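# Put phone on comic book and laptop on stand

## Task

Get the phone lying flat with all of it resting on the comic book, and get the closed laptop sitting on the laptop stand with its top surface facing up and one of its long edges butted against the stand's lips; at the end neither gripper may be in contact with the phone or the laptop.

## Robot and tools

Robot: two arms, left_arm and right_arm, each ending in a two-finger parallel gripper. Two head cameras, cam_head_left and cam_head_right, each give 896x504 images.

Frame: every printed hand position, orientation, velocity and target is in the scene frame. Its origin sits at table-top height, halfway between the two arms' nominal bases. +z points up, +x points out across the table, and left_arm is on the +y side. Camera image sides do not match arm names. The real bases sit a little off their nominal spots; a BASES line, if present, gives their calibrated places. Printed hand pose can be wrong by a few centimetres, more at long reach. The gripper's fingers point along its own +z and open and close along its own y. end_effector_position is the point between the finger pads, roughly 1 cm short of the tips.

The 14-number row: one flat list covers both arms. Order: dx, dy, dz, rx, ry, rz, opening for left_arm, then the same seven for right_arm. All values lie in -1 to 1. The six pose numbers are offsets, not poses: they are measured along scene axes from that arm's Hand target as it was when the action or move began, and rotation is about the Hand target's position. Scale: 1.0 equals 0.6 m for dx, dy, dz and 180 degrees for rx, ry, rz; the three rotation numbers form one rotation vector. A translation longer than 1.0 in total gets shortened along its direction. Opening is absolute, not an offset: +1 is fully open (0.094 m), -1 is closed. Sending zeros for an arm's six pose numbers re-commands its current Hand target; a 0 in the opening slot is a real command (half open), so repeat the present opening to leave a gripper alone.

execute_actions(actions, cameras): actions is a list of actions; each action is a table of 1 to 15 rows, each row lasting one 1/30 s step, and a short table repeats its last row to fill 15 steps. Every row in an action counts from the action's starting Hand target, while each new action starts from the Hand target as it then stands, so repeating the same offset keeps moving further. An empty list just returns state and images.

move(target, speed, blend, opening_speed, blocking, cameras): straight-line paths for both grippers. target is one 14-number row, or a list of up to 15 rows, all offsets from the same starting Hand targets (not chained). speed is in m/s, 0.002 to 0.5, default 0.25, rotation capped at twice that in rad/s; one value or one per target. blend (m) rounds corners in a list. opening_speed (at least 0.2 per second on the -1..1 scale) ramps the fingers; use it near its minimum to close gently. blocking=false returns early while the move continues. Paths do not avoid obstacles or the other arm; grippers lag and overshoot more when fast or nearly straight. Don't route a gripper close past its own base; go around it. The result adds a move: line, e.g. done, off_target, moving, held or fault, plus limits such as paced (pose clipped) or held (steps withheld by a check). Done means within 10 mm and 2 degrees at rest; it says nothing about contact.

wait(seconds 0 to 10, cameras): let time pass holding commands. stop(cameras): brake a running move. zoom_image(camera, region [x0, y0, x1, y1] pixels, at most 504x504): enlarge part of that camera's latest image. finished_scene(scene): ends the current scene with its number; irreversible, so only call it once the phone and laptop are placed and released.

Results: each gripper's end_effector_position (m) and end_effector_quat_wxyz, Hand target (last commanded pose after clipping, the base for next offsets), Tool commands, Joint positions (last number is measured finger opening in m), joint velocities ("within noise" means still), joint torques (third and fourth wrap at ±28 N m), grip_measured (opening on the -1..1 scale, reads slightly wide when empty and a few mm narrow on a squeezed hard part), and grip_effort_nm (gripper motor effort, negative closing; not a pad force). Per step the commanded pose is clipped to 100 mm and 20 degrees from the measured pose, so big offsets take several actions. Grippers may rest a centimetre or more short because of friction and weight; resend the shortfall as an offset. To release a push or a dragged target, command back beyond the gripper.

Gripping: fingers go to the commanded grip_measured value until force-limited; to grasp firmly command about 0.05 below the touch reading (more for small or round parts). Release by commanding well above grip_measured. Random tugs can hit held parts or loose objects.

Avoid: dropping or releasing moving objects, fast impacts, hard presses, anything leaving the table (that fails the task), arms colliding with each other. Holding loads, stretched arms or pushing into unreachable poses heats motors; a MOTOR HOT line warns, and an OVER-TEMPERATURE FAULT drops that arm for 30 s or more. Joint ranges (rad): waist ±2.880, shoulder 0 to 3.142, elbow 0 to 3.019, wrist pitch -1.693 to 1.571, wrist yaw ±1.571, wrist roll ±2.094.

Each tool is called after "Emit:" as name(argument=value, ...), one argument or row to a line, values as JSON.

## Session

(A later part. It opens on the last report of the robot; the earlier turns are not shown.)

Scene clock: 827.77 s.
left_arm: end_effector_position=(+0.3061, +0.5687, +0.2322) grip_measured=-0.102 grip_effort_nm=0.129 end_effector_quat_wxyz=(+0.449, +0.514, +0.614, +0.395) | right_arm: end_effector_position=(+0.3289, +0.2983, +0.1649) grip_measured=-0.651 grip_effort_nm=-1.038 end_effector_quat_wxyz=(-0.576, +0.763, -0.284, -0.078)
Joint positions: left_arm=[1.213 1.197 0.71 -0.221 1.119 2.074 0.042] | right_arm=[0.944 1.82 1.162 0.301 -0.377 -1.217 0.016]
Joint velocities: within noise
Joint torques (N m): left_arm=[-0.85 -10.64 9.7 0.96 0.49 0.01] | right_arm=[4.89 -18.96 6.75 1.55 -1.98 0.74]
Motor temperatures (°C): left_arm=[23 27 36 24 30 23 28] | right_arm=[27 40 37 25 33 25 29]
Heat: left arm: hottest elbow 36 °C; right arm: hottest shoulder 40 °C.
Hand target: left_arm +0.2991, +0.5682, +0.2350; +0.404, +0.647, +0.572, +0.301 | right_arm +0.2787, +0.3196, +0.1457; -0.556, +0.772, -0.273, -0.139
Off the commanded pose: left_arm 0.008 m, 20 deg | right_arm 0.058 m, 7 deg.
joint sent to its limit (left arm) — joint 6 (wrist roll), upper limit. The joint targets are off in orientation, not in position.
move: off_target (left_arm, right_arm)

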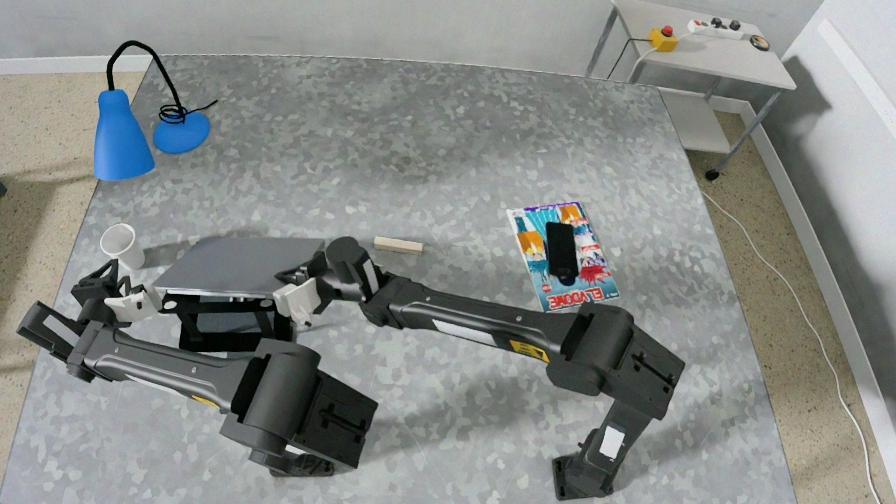

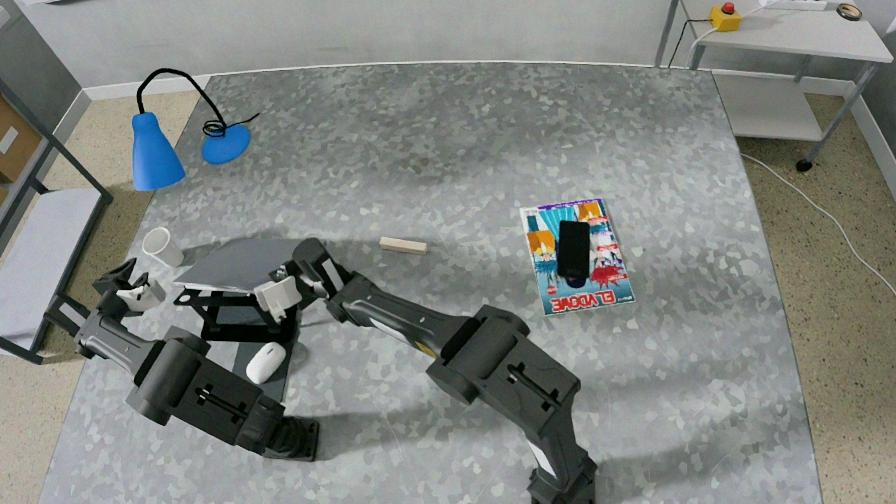

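Emit:
move(
  target=[
    [0,0,0,0,0,0,-0.1,0.06,0,0.12,0,-0.04,0,-1],
    [0,0,0,0,0,0,-0.1,0.06,0,0.15,0,-0.06,0.03,-1],
  ],
  speed=0.06,
)

Emit:
zoom_image(
  camera="cam_head_left",
  region=[140, 215, 340, 330],
)

Emit:
zoom_image(
  camera="cam_head_right",
  region=[160, 215, 360, 330],
)

Scene clock: 834.60 s.
left_arm: end_effector_position=(+0.3061, +0.5687, +0.2322) grip_measured=-0.102 grip_effort_nm=0.134 end_effector_quat_wxyz=(+0.449, +0.514, +0.614, +0.395) | right_arm: end_effector_position=(+0.3354, +0.2973, +0.1803) grip_measured=-0.652 grip_effort_nm=-1.038 end_effector_quat_wxyz=(-0.546, +0.797, -0.243, -0.086)
Joint positions: left_arm=[1.213 1.197 0.71 -0.221 1.119 2.074 0.042] | right_arm=[0.916 1.804 1.241 0.112 -0.466 -1.332 0.016]
Joint velocities: within noise
Joint torques (N m): left_arm=[-0.44 -10.75 9.62 1.22 0.51 0.01] | right_arm=[2.67 -24.35 12.1 0.51 -1.81 -0.26]
Motor temperatures (°C): left_arm=[23 27 36 24 30 23 28] | right_arm=[27 40 37 25 34 25 29]
Heat: left arm: hottest elbow 36 °C; right arm: hottest shoulder 40 °C.
Hand target: left_arm +0.2991, +0.5682, +0.2350; +0.404, +0.647, +0.572, +0.301 | right_arm +0.3148, +0.3196, +0.2358; -0.573, +0.794, -0.183, -0.091
Off the commanded pose: left_arm 0.008 m, 20 deg | right_arm 0.063 m, 8 deg.
joint sent to its limit (left arm) — joint 6 (wrist roll), upper limit. The joint targets are off in orientation, not in position.
move: off_target (left_arm, right_arm)

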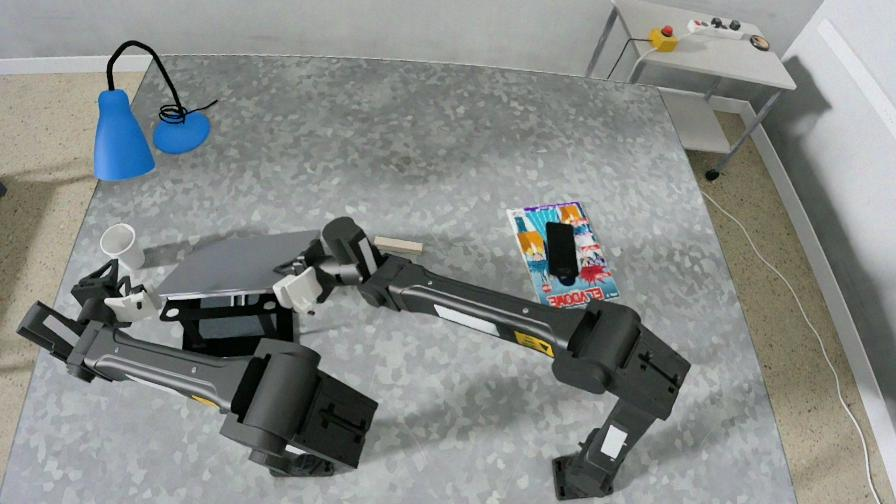

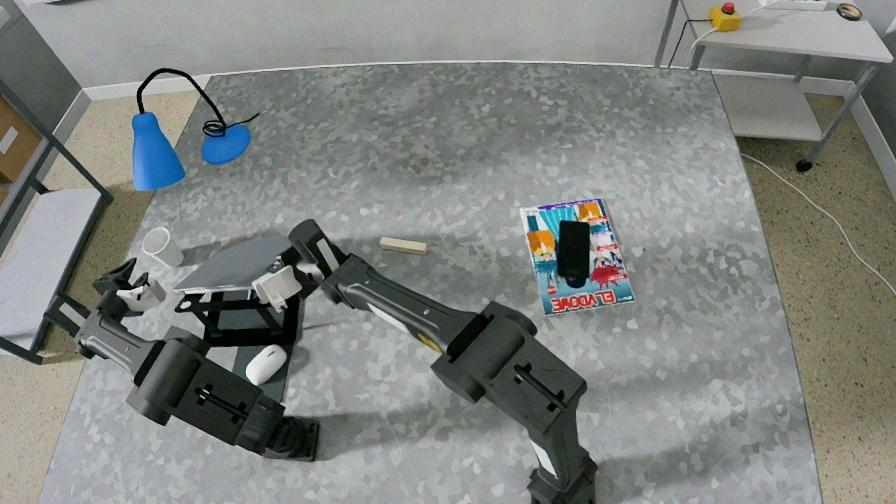

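Scaled by 2.520.

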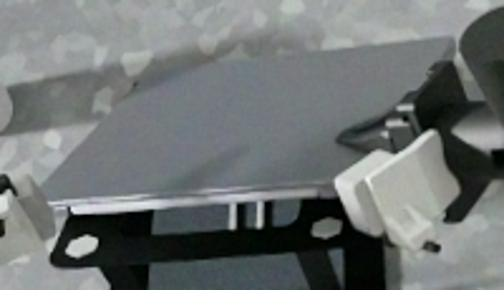

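Scaled by 2.520.

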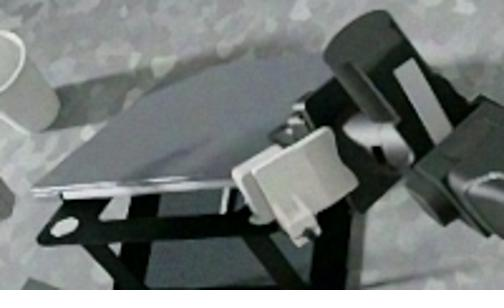

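Emit:
move(
  target=[-0.1,-0.15,0.1,0,0,0,-1,0.02,0,-0.1,0.0,0.03,0,-1],
  speed=0.08,
)

Emit:
zoom_image(
  camera="cam_head_left",
  region=[140, 215, 340, 370],
)

Emit:
zoom_image(
  camera="cam_head_right",
  region=[160, 215, 360, 370],
)

Scene clock: 847.80 s.
left_arm: end_effector_position=(+0.2444, +0.4792, +0.2982) grip_measured=-0.987 grip_effort_nm=-0.691 end_effector_quat_wxyz=(+0.450, +0.490, +0.608, +0.434) | right_arm: end_effector_position=(+0.3411, +0.2986, +0.1721) grip_measured=-0.655 grip_effort_nm=-1.038 end_effector_quat_wxyz=(-0.560, +0.789, -0.229, -0.105)
Joint positions: left_arm=[1.337 0.748 0.6 -0.513 1.205 2.074 0.001] | right_arm=[0.897 1.839 1.241 0.177 -0.53 -1.325 0.016]
Joint velocities: within noise
Joint torques (N m): left_arm=[-0.5 -4.25 10.48 0.92 0.5 0.01] | right_arm=[2.43 -19.02 10.62 1.51 -1.42 0.31]
Motor temperatures (°C): left_arm=[23 27 36 24 30 23 28] | right_arm=[27 40 39 25 34 25 30]
Heat: left arm: hottest elbow 36 °C; right arm: hottest shoulder 40 °C.
Hand target: left_arm +0.2391, +0.4782, +0.2952; +0.414, +0.621, +0.580, +0.327 | right_arm +0.3268, +0.3196, +0.1758; -0.563, +0.789, -0.210, -0.129
Off the commanded pose: left_arm 0.006 m, 25 deg; orientation clipped | right_arm 0.026 m, 4 deg.
joint sent to its limit (left arm) — joint 6 (wrist roll), upper limit. The joint targets are off in orientation, not in position.
move: off_target (left_arm, right_arm); limits=paced

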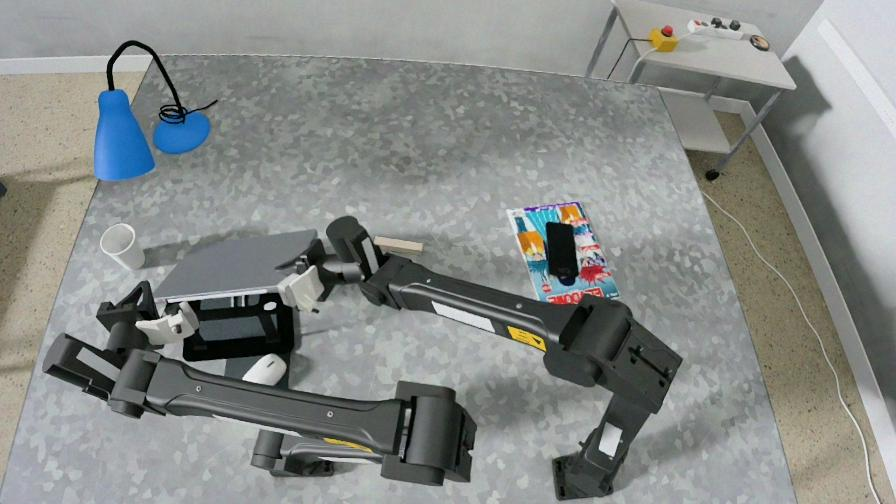

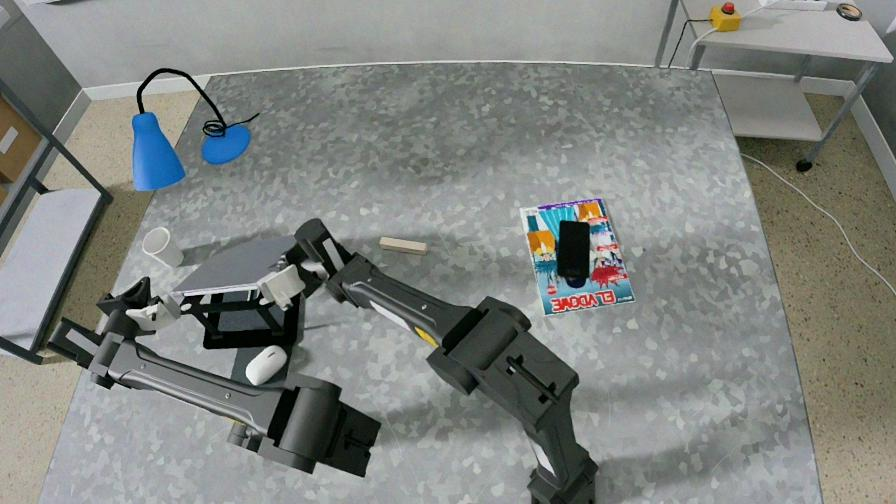

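Scaled by 2.520.

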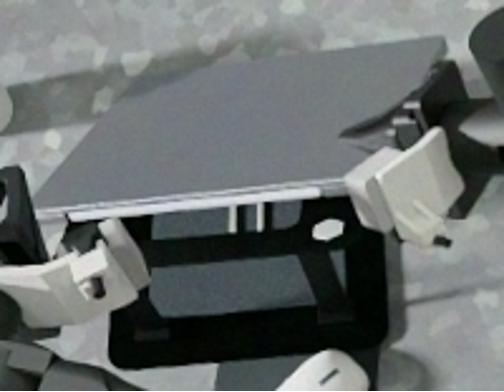

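Scaled by 2.520.

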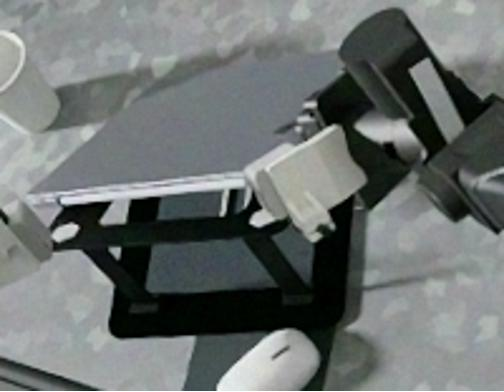

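Emit:
move(
  target=[0,0,0,0,0,0,-1,0.02,0,-0.08,0.02,0.0,0,-1],
  speed=0.06,
)

Emit:
zoom_image(
  camera="cam_head_left",
  region=[140, 215, 340, 370],
)

Emit:
zoom_image(
  camera="cam_head_right",
  region=[160, 215, 360, 370],
)

Scene clock: 853.67 s.
left_arm: end_effector_position=(+0.2444, +0.4792, +0.2982) grip_measured=-0.987 grip_effort_nm=-0.686 end_effector_quat_wxyz=(+0.450, +0.490, +0.608, +0.434) | right_arm: end_effector_position=(+0.3486, +0.3129, +0.1433) grip_measured=-0.655 grip_effort_nm=-1.038 end_effector_quat_wxyz=(-0.596, +0.767, -0.208, -0.116)
Joint positions: left_arm=[1.337 0.748 0.6 -0.513 1.205 2.074 0.001] | right_arm=[0.892 1.944 1.241 0.385 -0.578 -1.292 0.016]
Joint velocities: within noise
Joint torques (N m): left_arm=[-0.15 -4.25 10.7 0.76 0.5 0.02] | right_arm=[1.38 -19.72 7.84 1.61 -0.87 0.32]
Motor temperatures (°C): left_arm=[23 27 36 24 30 23 28] | right_arm=[27 40 39 25 34 25 30]
Heat: left arm: hottest elbow 36 °C; right arm: hottest shoulder 40 °C.
Hand target: left_arm +0.2391, +0.4782, +0.2952; +0.414, +0.621, +0.580, +0.327 | right_arm +0.3387, +0.3195, +0.1277; -0.588, +0.771, -0.206, -0.135
Off the commanded pose: left_arm 0.006 m, 20 deg; orientation clipped | right_arm 0.019 m, 2 deg.
joint sent to its limit (left arm) — joint 6 (wrist roll), upper limit. The joint targets are off in orientation, not in position.
move: off_target (left_arm, right_arm); limits=paced

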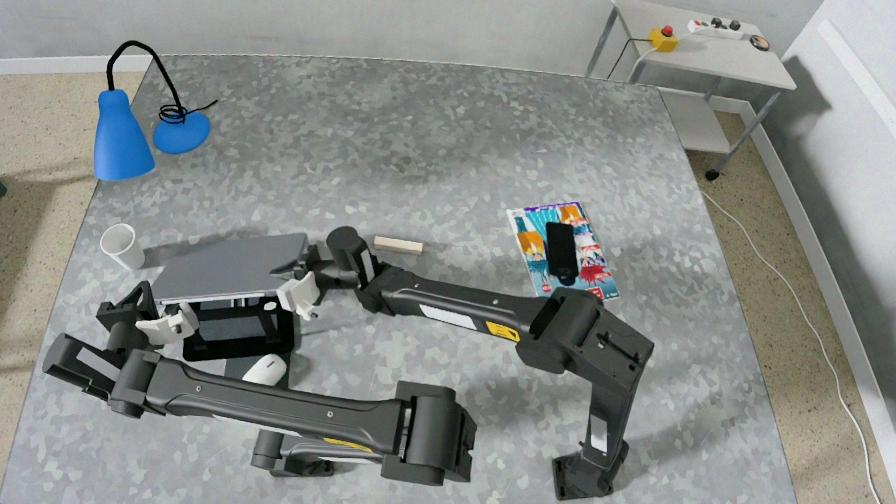

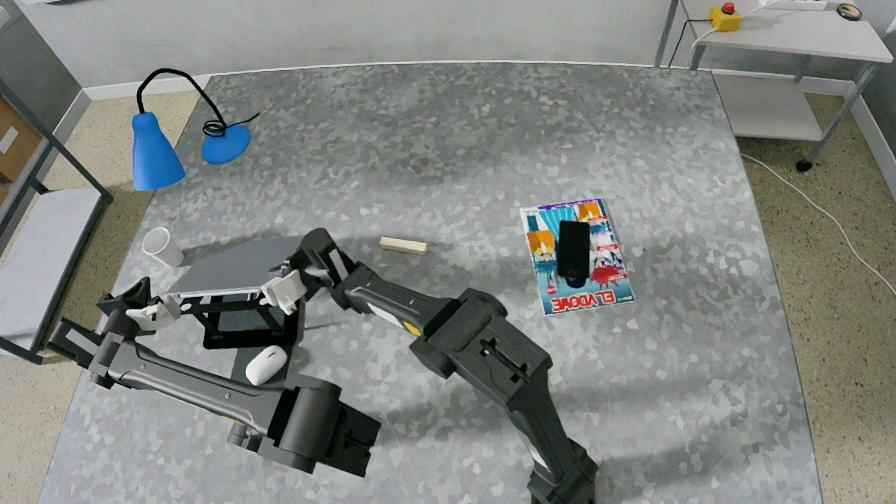

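Scaled by 2.520.

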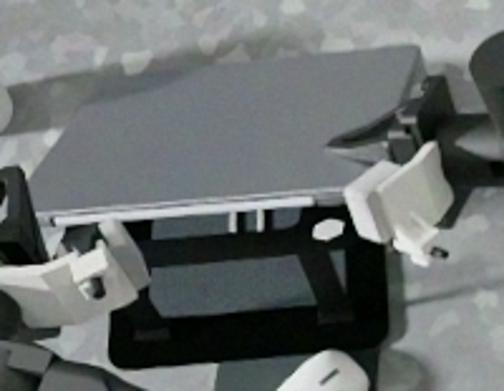

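Scaled by 2.520.

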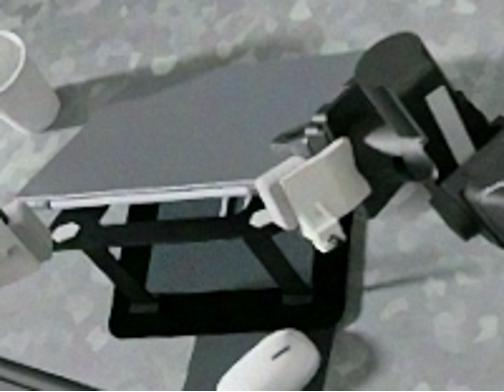

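Emit:
move(
  target=[-0.06,-0.06,0,-0.528,0.125,0.643,-1,0.0,0,0,0.0,0.0,0,-1],
  speed=0.4,
)

Scene clock: 866.60 s.
left_arm: end_effector_position=(+0.1973, +0.4296, +0.2659) grip_measured=-0.987 grip_effort_nm=-0.676 end_effector_quat_wxyz=(+0.131, -0.479, +0.866, -0.068) | right_arm: end_effector_position=(+0.3485, +0.3130, +0.1434) grip_measured=-0.655 grip_effort_nm=-1.043 end_effector_quat_wxyz=(-0.596, +0.767, -0.208, -0.116)
Joint positions: left_arm=[0.983 0.863 0.97 -1.512 0.245 -0.019 0.001] | right_arm=[0.892 1.944 1.241 0.385 -0.578 -1.292 0.016]
Joint velocities: within noise
Joint torques (N m): left_arm=[-1.14 -3.84 17.47 0.24 0.22 -0.07] | right_arm=[1.38 -19.78 7.84 1.55 -0.87 0.33]
Motor temperatures (°C): left_arm=[23 26 37 24 30 23 28] | right_arm=[26 39 38 25 32 25 30]
Heat: left arm: hottest elbow 37 °C; right arm: hottest shoulder 39 °C.
Hand target: left_arm +0.2031, +0.4423, +0.2952; +0.154, -0.481, +0.861, -0.055 | right_arm +0.3387, +0.3196, +0.1278; -0.588, +0.771, -0.205, -0.135
Off the commanded pose: left_arm 0.032 m, 3 deg | right_arm 0.020 m, 2 deg.
move: off_target (left_arm, right_arm)

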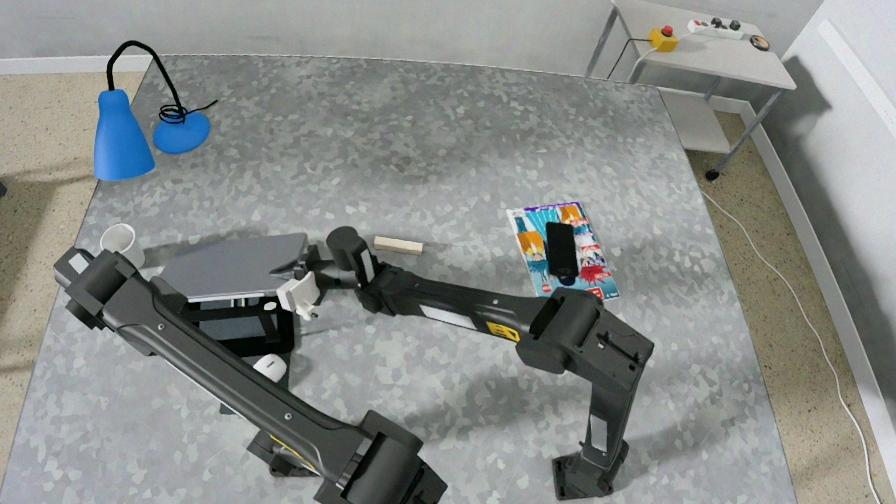

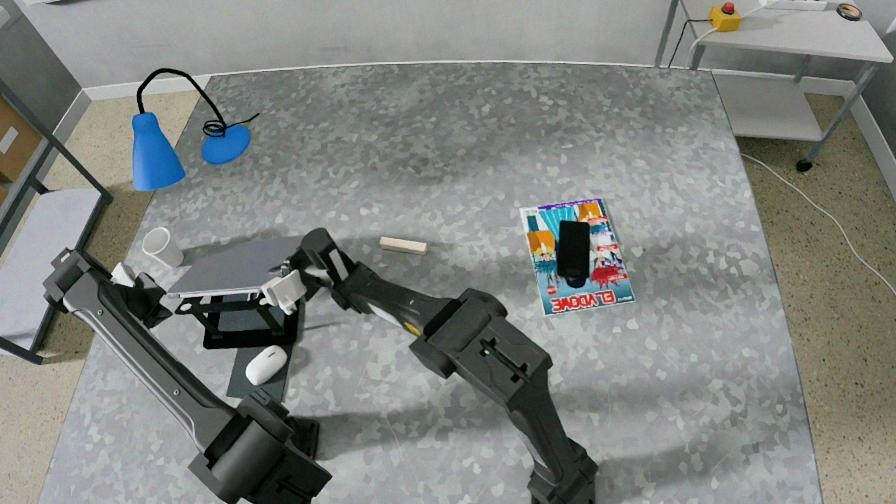

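Emit:
move(
  target=[
    [-0.01,0.02,-0.2,0,0,0,-1,0.0,0,0,0.0,0.0,0,-1],
    [-0.01,0.02,-0.43,0,0,0,-1,0.0,0,0,0.0,0.0,0,-1],
  ],
  speed=0.12,
)

Emit:
zoom_image(
  camera="cam_head_right",
  region=[60, 215, 360, 400],
)

Scene clock: 872.00 s.
left_arm: end_effector_position=(+0.2077, +0.4674, +0.0608) grip_measured=-0.987 grip_effort_nm=-0.676 end_effector_quat_wxyz=(+0.184, -0.474, +0.860, -0.039) | right_arm: end_effector_position=(+0.3485, +0.3131, +0.1429) grip_measured=-0.655 grip_effort_nm=-1.038 end_effector_quat_wxyz=(-0.597, +0.767, -0.207, -0.116)
Joint positions: left_arm=[1.031 1.048 0.494 -0.738 0.258 0.015 0.001] | right_arm=[0.892 1.945 1.241 0.387 -0.579 -1.292 0.016]
Joint velocities: within noise
Joint torques (N m): left_arm=[-0.85 -3.25 6.24 0.81 0.09 0.11] | right_arm=[1.38 -19.78 7.87 1.5 -0.86 0.32]
Motor temperatures (°C): left_arm=[23 26 38 24 30 23 28] | right_arm=[26 39 38 25 31 25 30]
Heat: left arm: hottest elbow 38 °C; right arm: hottest shoulder 39 °C.
Hand target: left_arm +0.1972, +0.4542, +0.0372; +0.154, -0.481, +0.861, -0.055 | right_arm +0.3387, +0.3196, +0.1277; -0.588, +0.771, -0.205, -0.135
Off the commanded pose: left_arm 0.029 m, 4 deg | right_arm 0.019 m, 2 deg.
move: off_target (left_arm, right_arm)

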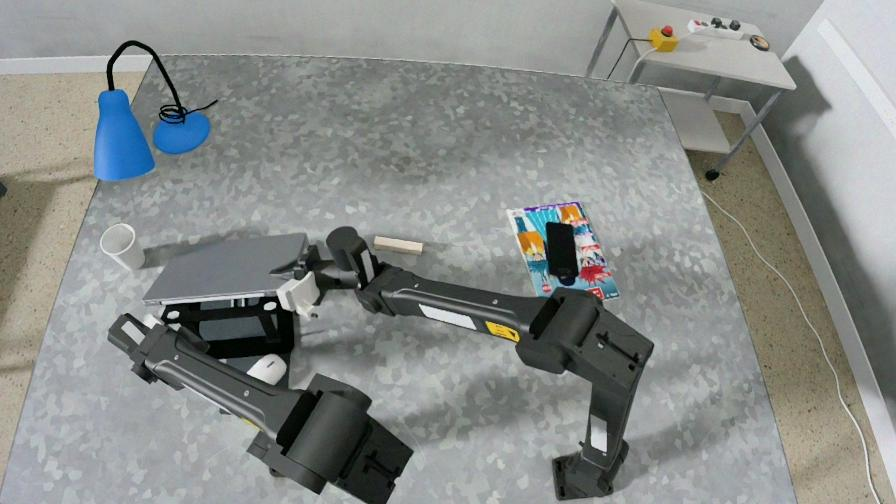

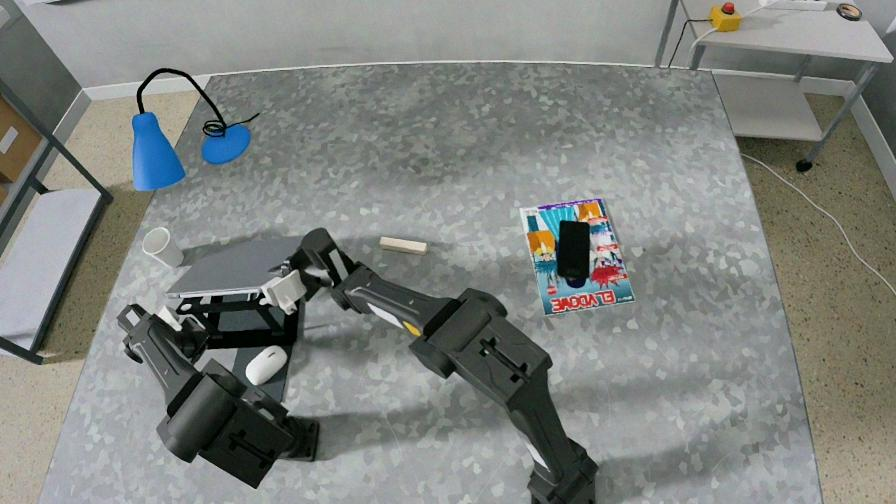

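Scaled by 1.680.

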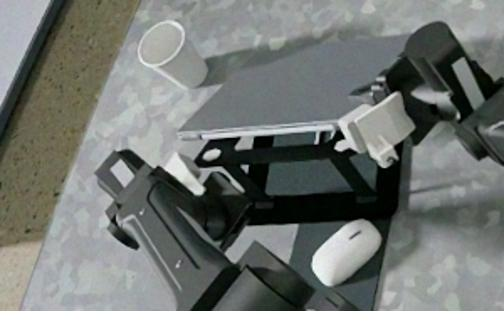

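Emit:
move(
  target=[
    [-0.06,-0.02,0.0,0,0,0,-1,0.0,0,0,0.0,0.0,0,-1],
    [-0.06,-0.02,-0.04,0,0,0,-1,0.0,0,0,0.0,0.0,0,-1],
  ],
  speed=0.12,
)

Emit:
zoom_image(
  camera="cam_head_right",
  region=[60, 215, 360, 400],
)

Emit:
zoom_image(
  camera="cam_head_left",
  region=[60, 215, 360, 400],
)

Scene clock: 876.63 s.
left_arm: end_effector_position=(+0.1644, +0.4421, +0.0178) grip_measured=-0.987 grip_effort_nm=-0.676 end_effector_quat_wxyz=(+0.154, -0.479, +0.863, -0.055) | right_arm: end_effector_position=(+0.3485, +0.3131, +0.1429) grip_measured=-0.655 grip_effort_nm=-1.043 end_effector_quat_wxyz=(-0.597, +0.767, -0.207, -0.116)
Joint positions: left_arm=[1.15 1.062 0.379 -0.71 0.277 0.141 0.001] | right_arm=[0.892 1.945 1.241 0.387 -0.579 -1.292 0.016]
Joint velocities: within noise
Joint torques (N m): left_arm=[0.15 -4.31 7.6 1.17 0.26 0.12] | right_arm=[1.38 -19.84 7.86 1.52 -0.85 0.32]
Motor temperatures (°C): left_arm=[23 26 38 24 30 23 28] | right_arm=[26 39 38 25 31 25 30]
Heat: left arm: hottest elbow 38 °C; right arm: hottest shoulder 39 °C.
Hand target: left_arm +0.1612, +0.4422, +0.0131; +0.154, -0.481, +0.861, -0.055 | right_arm +0.3387, +0.3196, +0.1277; -0.588, +0.771, -0.205, -0.135
Off the commanded pose: left_arm 0.006 m, 0 deg | right_arm 0.019 m, 2 deg.
move: off_target (right_arm)

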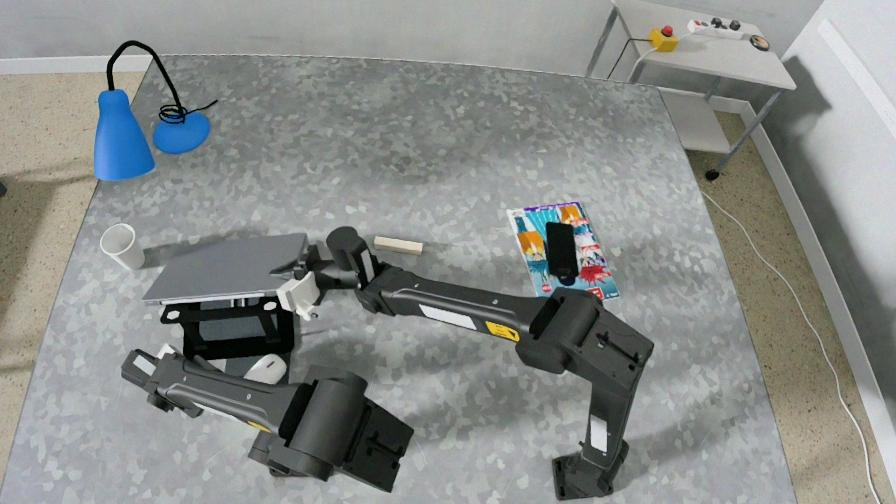

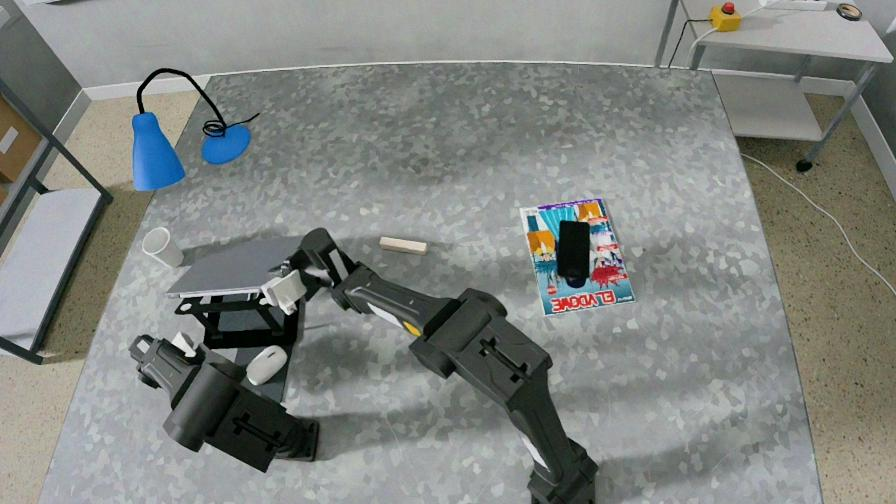

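Scaled by 1.680.

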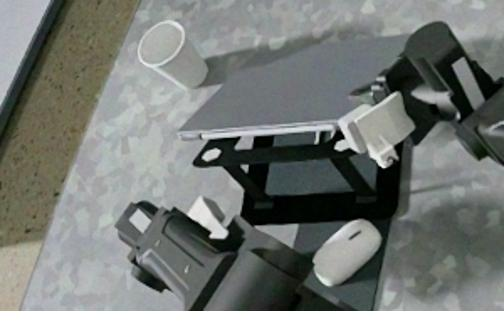

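Scaled by 1.680.

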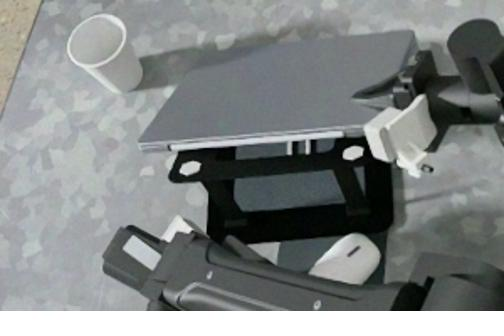

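Emit:
move(
  target=[
    [0,-0.04,0.0,0,0,0,-1,0.0,0,0.03,0.0,0.0,0,-1],
    [0.09,-0.04,0,0,0,0,-1,0.0,0,0.03,0.0,0.0,0,-1],
  ],
  speed=0.06,
)

Emit:
zoom_image(
  camera="cam_head_right",
  region=[60, 215, 360, 400],
)

Emit:
zoom_image(
  camera="cam_head_left",
  region=[60, 215, 360, 400],
)

Scene clock: 882.53 s.
left_arm: end_effector_position=(+0.2027, +0.4098, +0.0102) grip_measured=-0.987 grip_effort_nm=-0.676 end_effector_quat_wxyz=(+0.148, -0.488, +0.859, -0.058) | right_arm: end_effector_position=(+0.3483, +0.3128, +0.1418) grip_measured=-0.655 grip_effort_nm=-1.038 end_effector_quat_wxyz=(-0.595, +0.768, -0.208, -0.117)
Joint positions: left_arm=[0.904 1.044 0.343 -0.641 0.224 -0.127 0.001] | right_arm=[0.892 1.945 1.241 0.381 -0.579 -1.292 0.016]
Joint velocities: within noise
Joint torques (N m): left_arm=[-2.61 -2.02 11.1 1.73 0.02 -0.06] | right_arm=[1.38 -22.3 8.58 0.36 -0.84 0.33]
Motor temperatures (°C): left_arm=[23 26 37 24 30 23 28] | right_arm=[26 39 38 25 31 25 30]
Heat: left arm: hottest elbow 37 °C; right arm: hottest shoulder 39 °C.
Hand target: left_arm +0.2151, +0.4181, +0.0131; +0.154, -0.481, +0.861, -0.055 | right_arm +0.3387, +0.3196, +0.1457; -0.588, +0.771, -0.205, -0.135
Off the commanded pose: left_arm 0.015 m, 1 deg | right_arm 0.012 m, 2 deg.
move: off_target (left_arm, right_arm)

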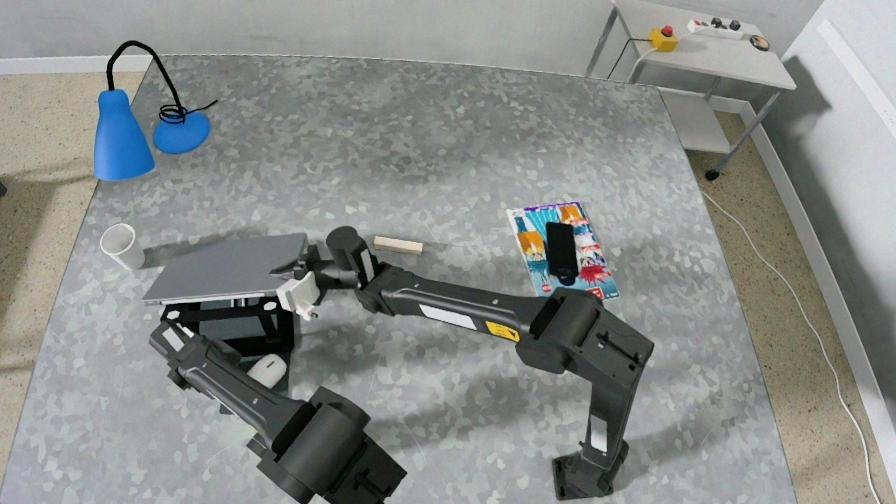

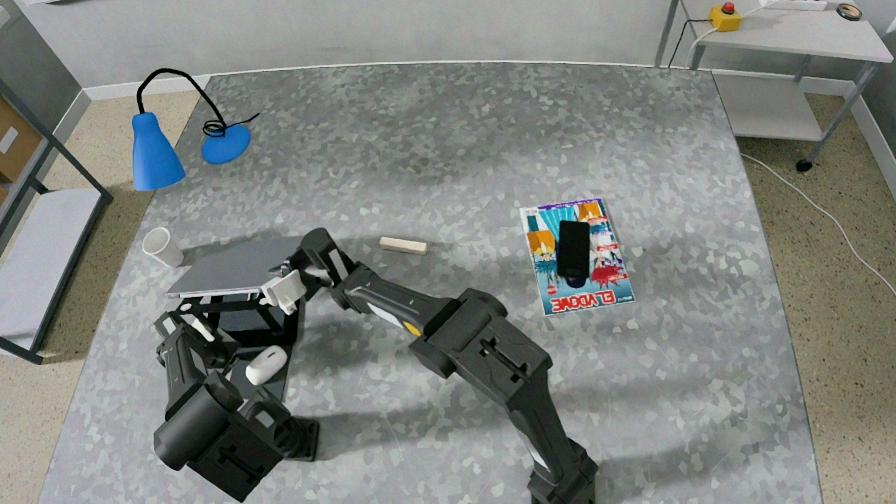

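Scaled by 1.680.

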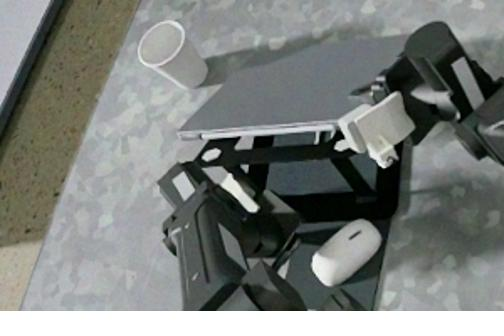

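Scaled by 1.680.

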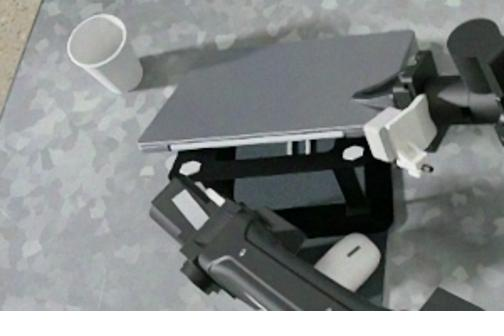

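Emit:
move(
  target=[0.07,0.0,0.005,0,0,0,-1,0.0,0,0.03,0.0,0.0,0,-1],
  speed=0.05,
)

Emit:
zoom_image(
  camera="cam_head_right",
  region=[60, 215, 360, 400],
)

Emit:
zoom_image(
  camera="cam_head_left",
  region=[60, 215, 360, 400],
)

Scene clock: 885.87 s.
left_arm: end_effector_position=(+0.2187, +0.4068, +0.0098) grip_measured=-0.987 grip_effort_nm=-0.676 end_effector_quat_wxyz=(+0.126, -0.532, +0.836, -0.051) | right_arm: end_effector_position=(+0.3539, +0.3117, +0.1430) grip_measured=-0.655 grip_effort_nm=-1.038 end_effector_quat_wxyz=(-0.590, +0.769, -0.218, -0.111)
Joint positions: left_arm=[0.804 1.087 0.374 -0.638 0.165 -0.319 0.001] | right_arm=[0.888 1.941 1.25 0.355 -0.561 -1.292 0.016]
Joint velocities: within noise
Joint torques (N m): left_arm=[-5.77 -2.02 13.5 2.54 0.87 0.47] | right_arm=[1.61 -24.47 8.9 -0.06 -1.44 0.33]
Motor temperatures (°C): left_arm=[23 26 37 24 30 23 28] | right_arm=[26 40 38 25 31 25 30]
Heat: left arm: hottest elbow 37 °C; right arm: hottest shoulder 40 °C.
Hand target: left_arm +0.2570, +0.4181, +0.0161; +0.154, -0.481, +0.861, -0.055 | right_arm +0.3386, +0.3196, +0.1638; -0.588, +0.771, -0.205, -0.135
Off the commanded pose: left_arm 0.041 m, 7 deg | right_arm 0.027 m, 3 deg.
move: off_target (left_arm, right_arm)

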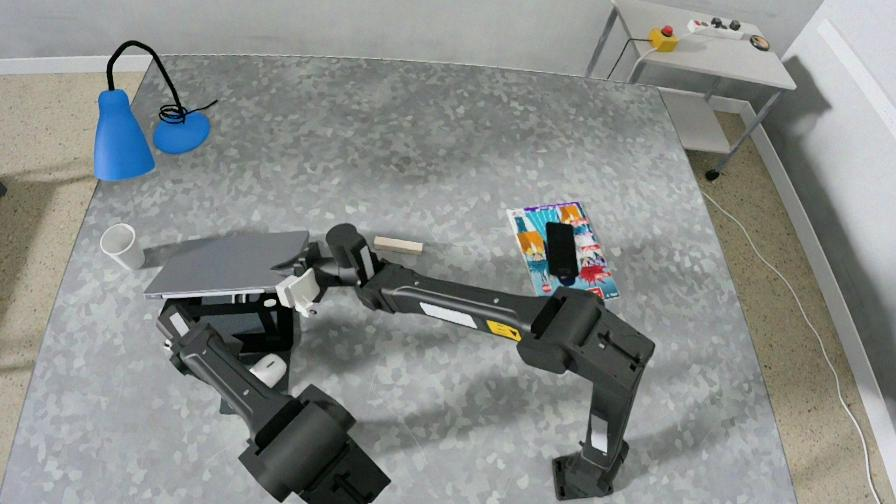

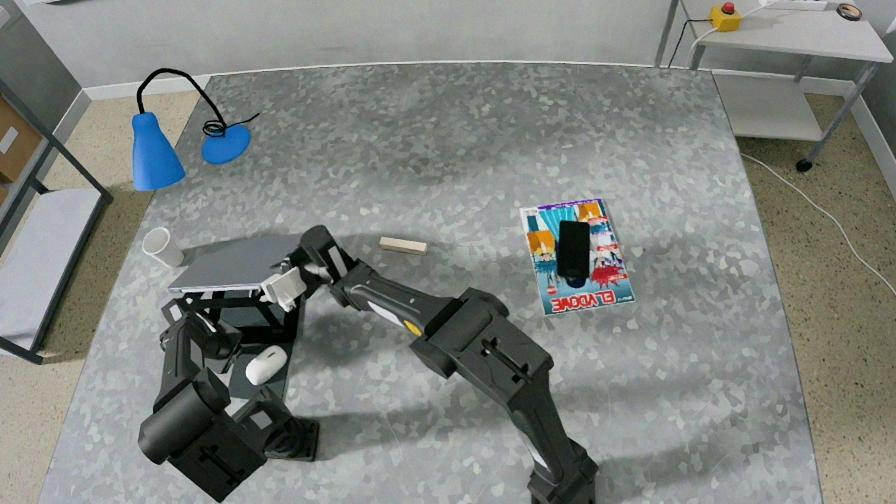

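Scaled by 1.680.

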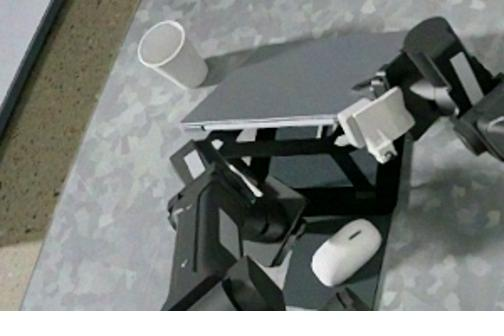

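Scaled by 1.680.

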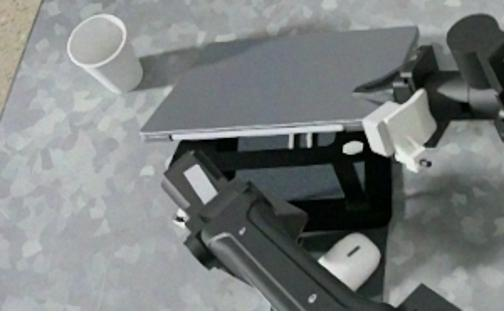

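Emit:
move(
  target=[0.03,0.0,0.0,0,0,0,-1,-0.08,0,0.04,0.0,0.0,0,-1],
  speed=0.05,
)

Emit:
zoom_image(
  camera="cam_head_right",
  region=[60, 215, 360, 400],
)

Emit:
zoom_image(
  camera="cam_head_left",
  region=[60, 215, 360, 400],
)

Scene clock: 890.23 s.
left_arm: end_effector_position=(+0.2314, +0.4059, +0.0100) grip_measured=-0.987 grip_effort_nm=-0.676 end_effector_quat_wxyz=(+0.123, -0.537, +0.833, -0.051) | right_arm: end_effector_position=(+0.3468, +0.3061, +0.1576) grip_measured=-0.655 grip_effort_nm=-1.033 end_effector_quat_wxyz=(-0.586, +0.768, -0.242, -0.092)
Joint positions: left_arm=[0.755 1.119 0.395 -0.626 0.15 -0.378 0.001] | right_arm=[0.907 1.885 1.218 0.326 -0.485 -1.274 0.016]
Joint velocities: within noise
Joint torques (N m): left_arm=[-6.18 -1.14 14.09 2.92 0.92 0.62] | right_arm=[4.78 -26.58 6.15 0.65 -2.01 0.38]
Motor temperatures (°C): left_arm=[23 26 38 24 30 24 28] | right_arm=[26 41 38 25 32 25 30]
Heat: left arm: hottest elbow 38 °C; right arm: hottest shoulder 41 °C.
Hand target: left_arm +0.2752, +0.4182, +0.0162; +0.154, -0.481, +0.861, -0.055 | right_arm +0.2906, +0.3197, +0.1879; -0.588, +0.771, -0.205, -0.135
Off the commanded pose: left_arm 0.046 m, 8 deg | right_arm 0.065 m, 6 deg.
move: off_target (left_arm, right_arm)

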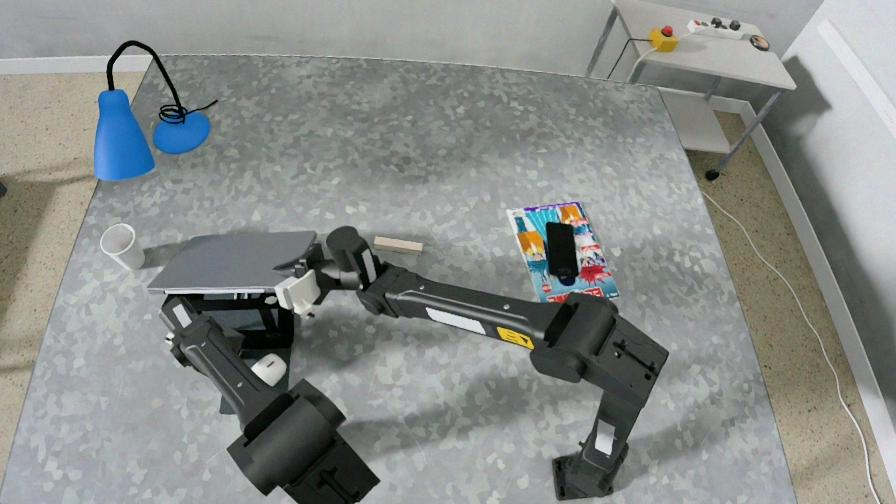

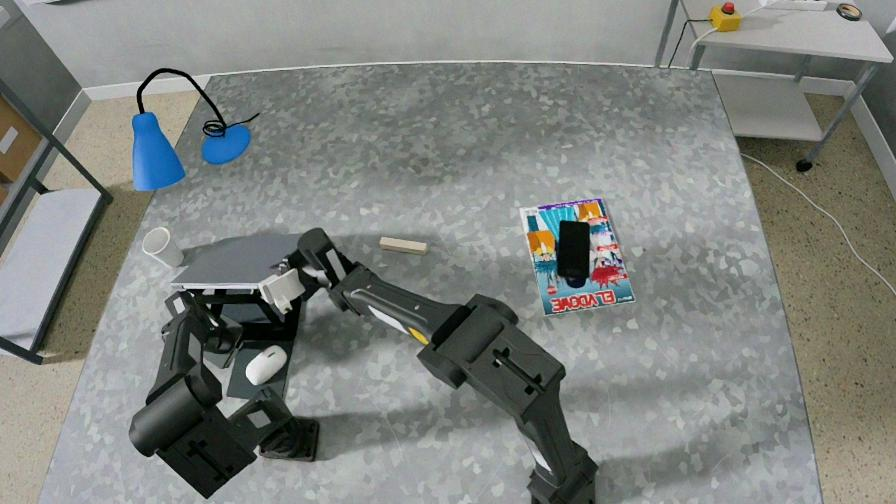

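Scaled by 1.680.

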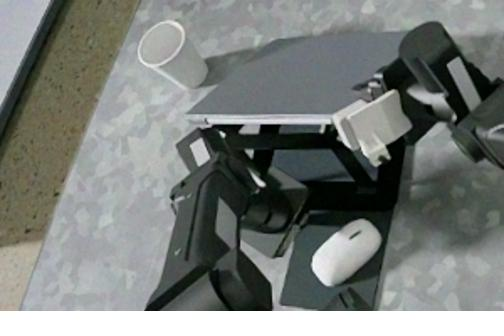

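Scaled by 1.680.

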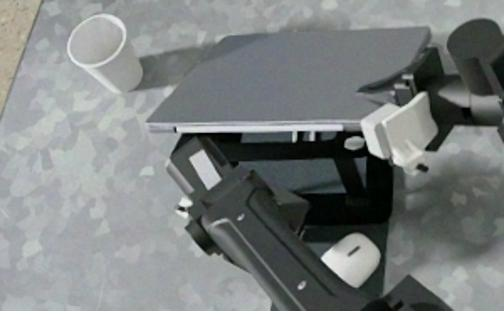

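Emit:
move(
  target=[
    [0.0,0.0,0.0,0,0,0,-1,0.06,0,0.0,-0.02,-0.06,0.02,-1],
    [0.05,0.0,0.0,0,0,0,-1,-0.0,0,0.0,-0.02,-0.06,0.04,-1],
  ],
  speed=0.06,
)

Emit:
zoom_image(
  camera="cam_head_right",
  region=[60, 215, 360, 400],
)

Emit:
zoom_image(
  camera="cam_head_left",
  region=[60, 215, 360, 400],
)

Scene clock: 896.13 s.
left_arm: end_effector_position=(+0.2471, +0.4035, +0.0100) grip_measured=-0.987 grip_effort_nm=-0.681 end_effector_quat_wxyz=(+0.112, -0.546, +0.829, -0.047) | right_arm: end_effector_position=(+0.3501, +0.3035, +0.1653) grip_measured=-0.645 grip_effort_nm=-1.043 end_effector_quat_wxyz=(-0.571, +0.788, -0.215, -0.086)
Joint positions: left_arm=[0.69 1.163 0.429 -0.626 0.123 -0.46 0.001] | right_arm=[0.894 1.869 1.252 0.222 -0.52 -1.36 0.017]
Joint velocities: within noise
Joint torques (N m): left_arm=[-7.06 -1.26 15.41 3.3 1.11 0.68] | right_arm=[4.89 -25.41 6.76 0.39 -2.77 -1.13]
Motor temperatures (°C): left_arm=[23 26 38 24 30 24 28] | right_arm=[26 42 38 25 34 25 30]
Heat: left arm: hottest elbow 38 °C; right arm: hottest shoulder 42 °C.
Hand target: left_arm +0.3051, +0.4182, +0.0162; +0.154, -0.481, +0.861, -0.055 | right_arm +0.2906, +0.3196, +0.1877; -0.570, +0.809, -0.105, -0.092
Off the commanded pose: left_arm 0.060 m, 10 deg | right_arm 0.066 m, 13 deg.
move: off_target (left_arm, right_arm)

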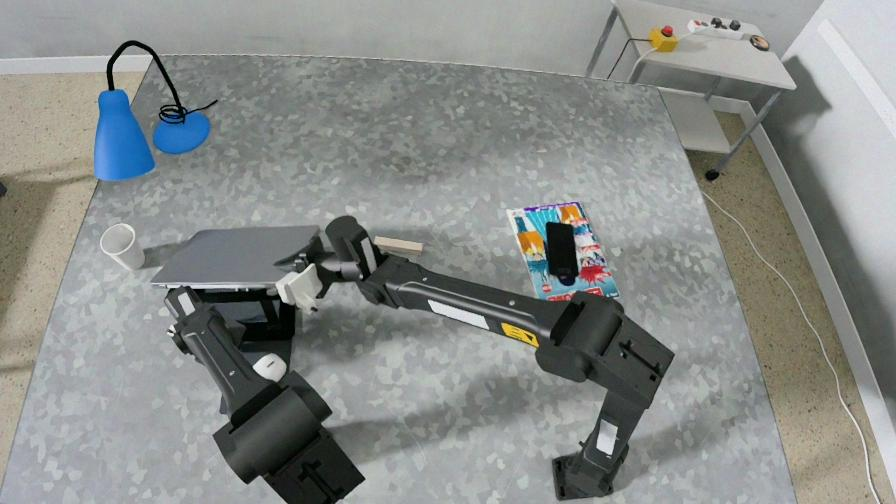

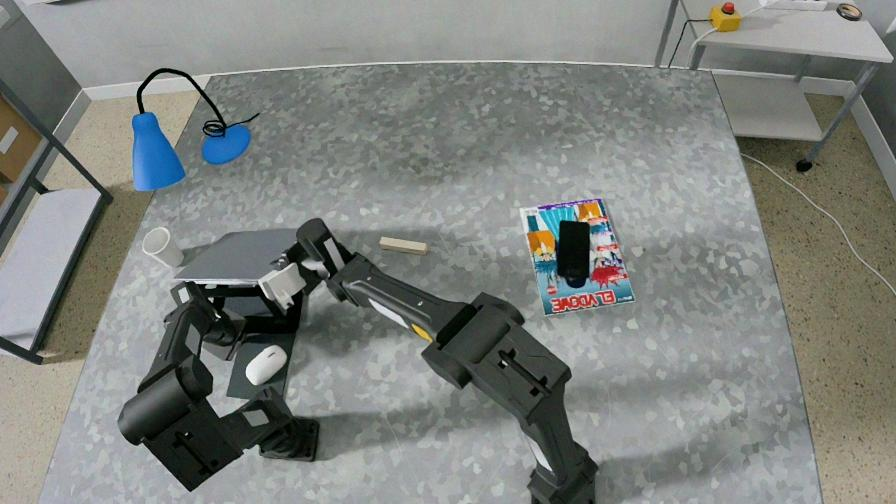

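Scaled by 1.680.

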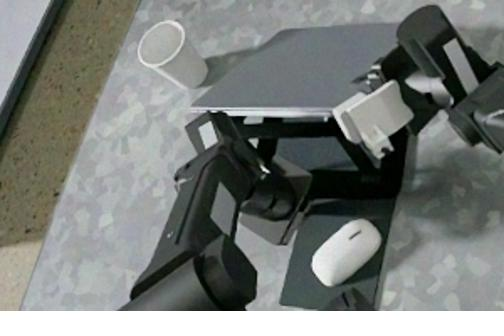

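Scaled by 1.680.

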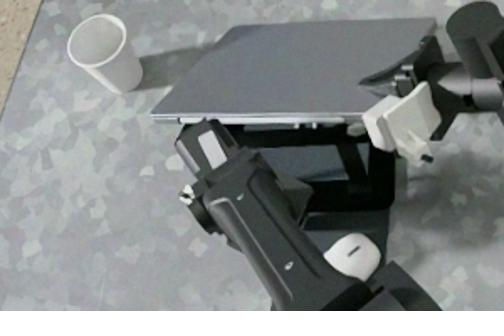

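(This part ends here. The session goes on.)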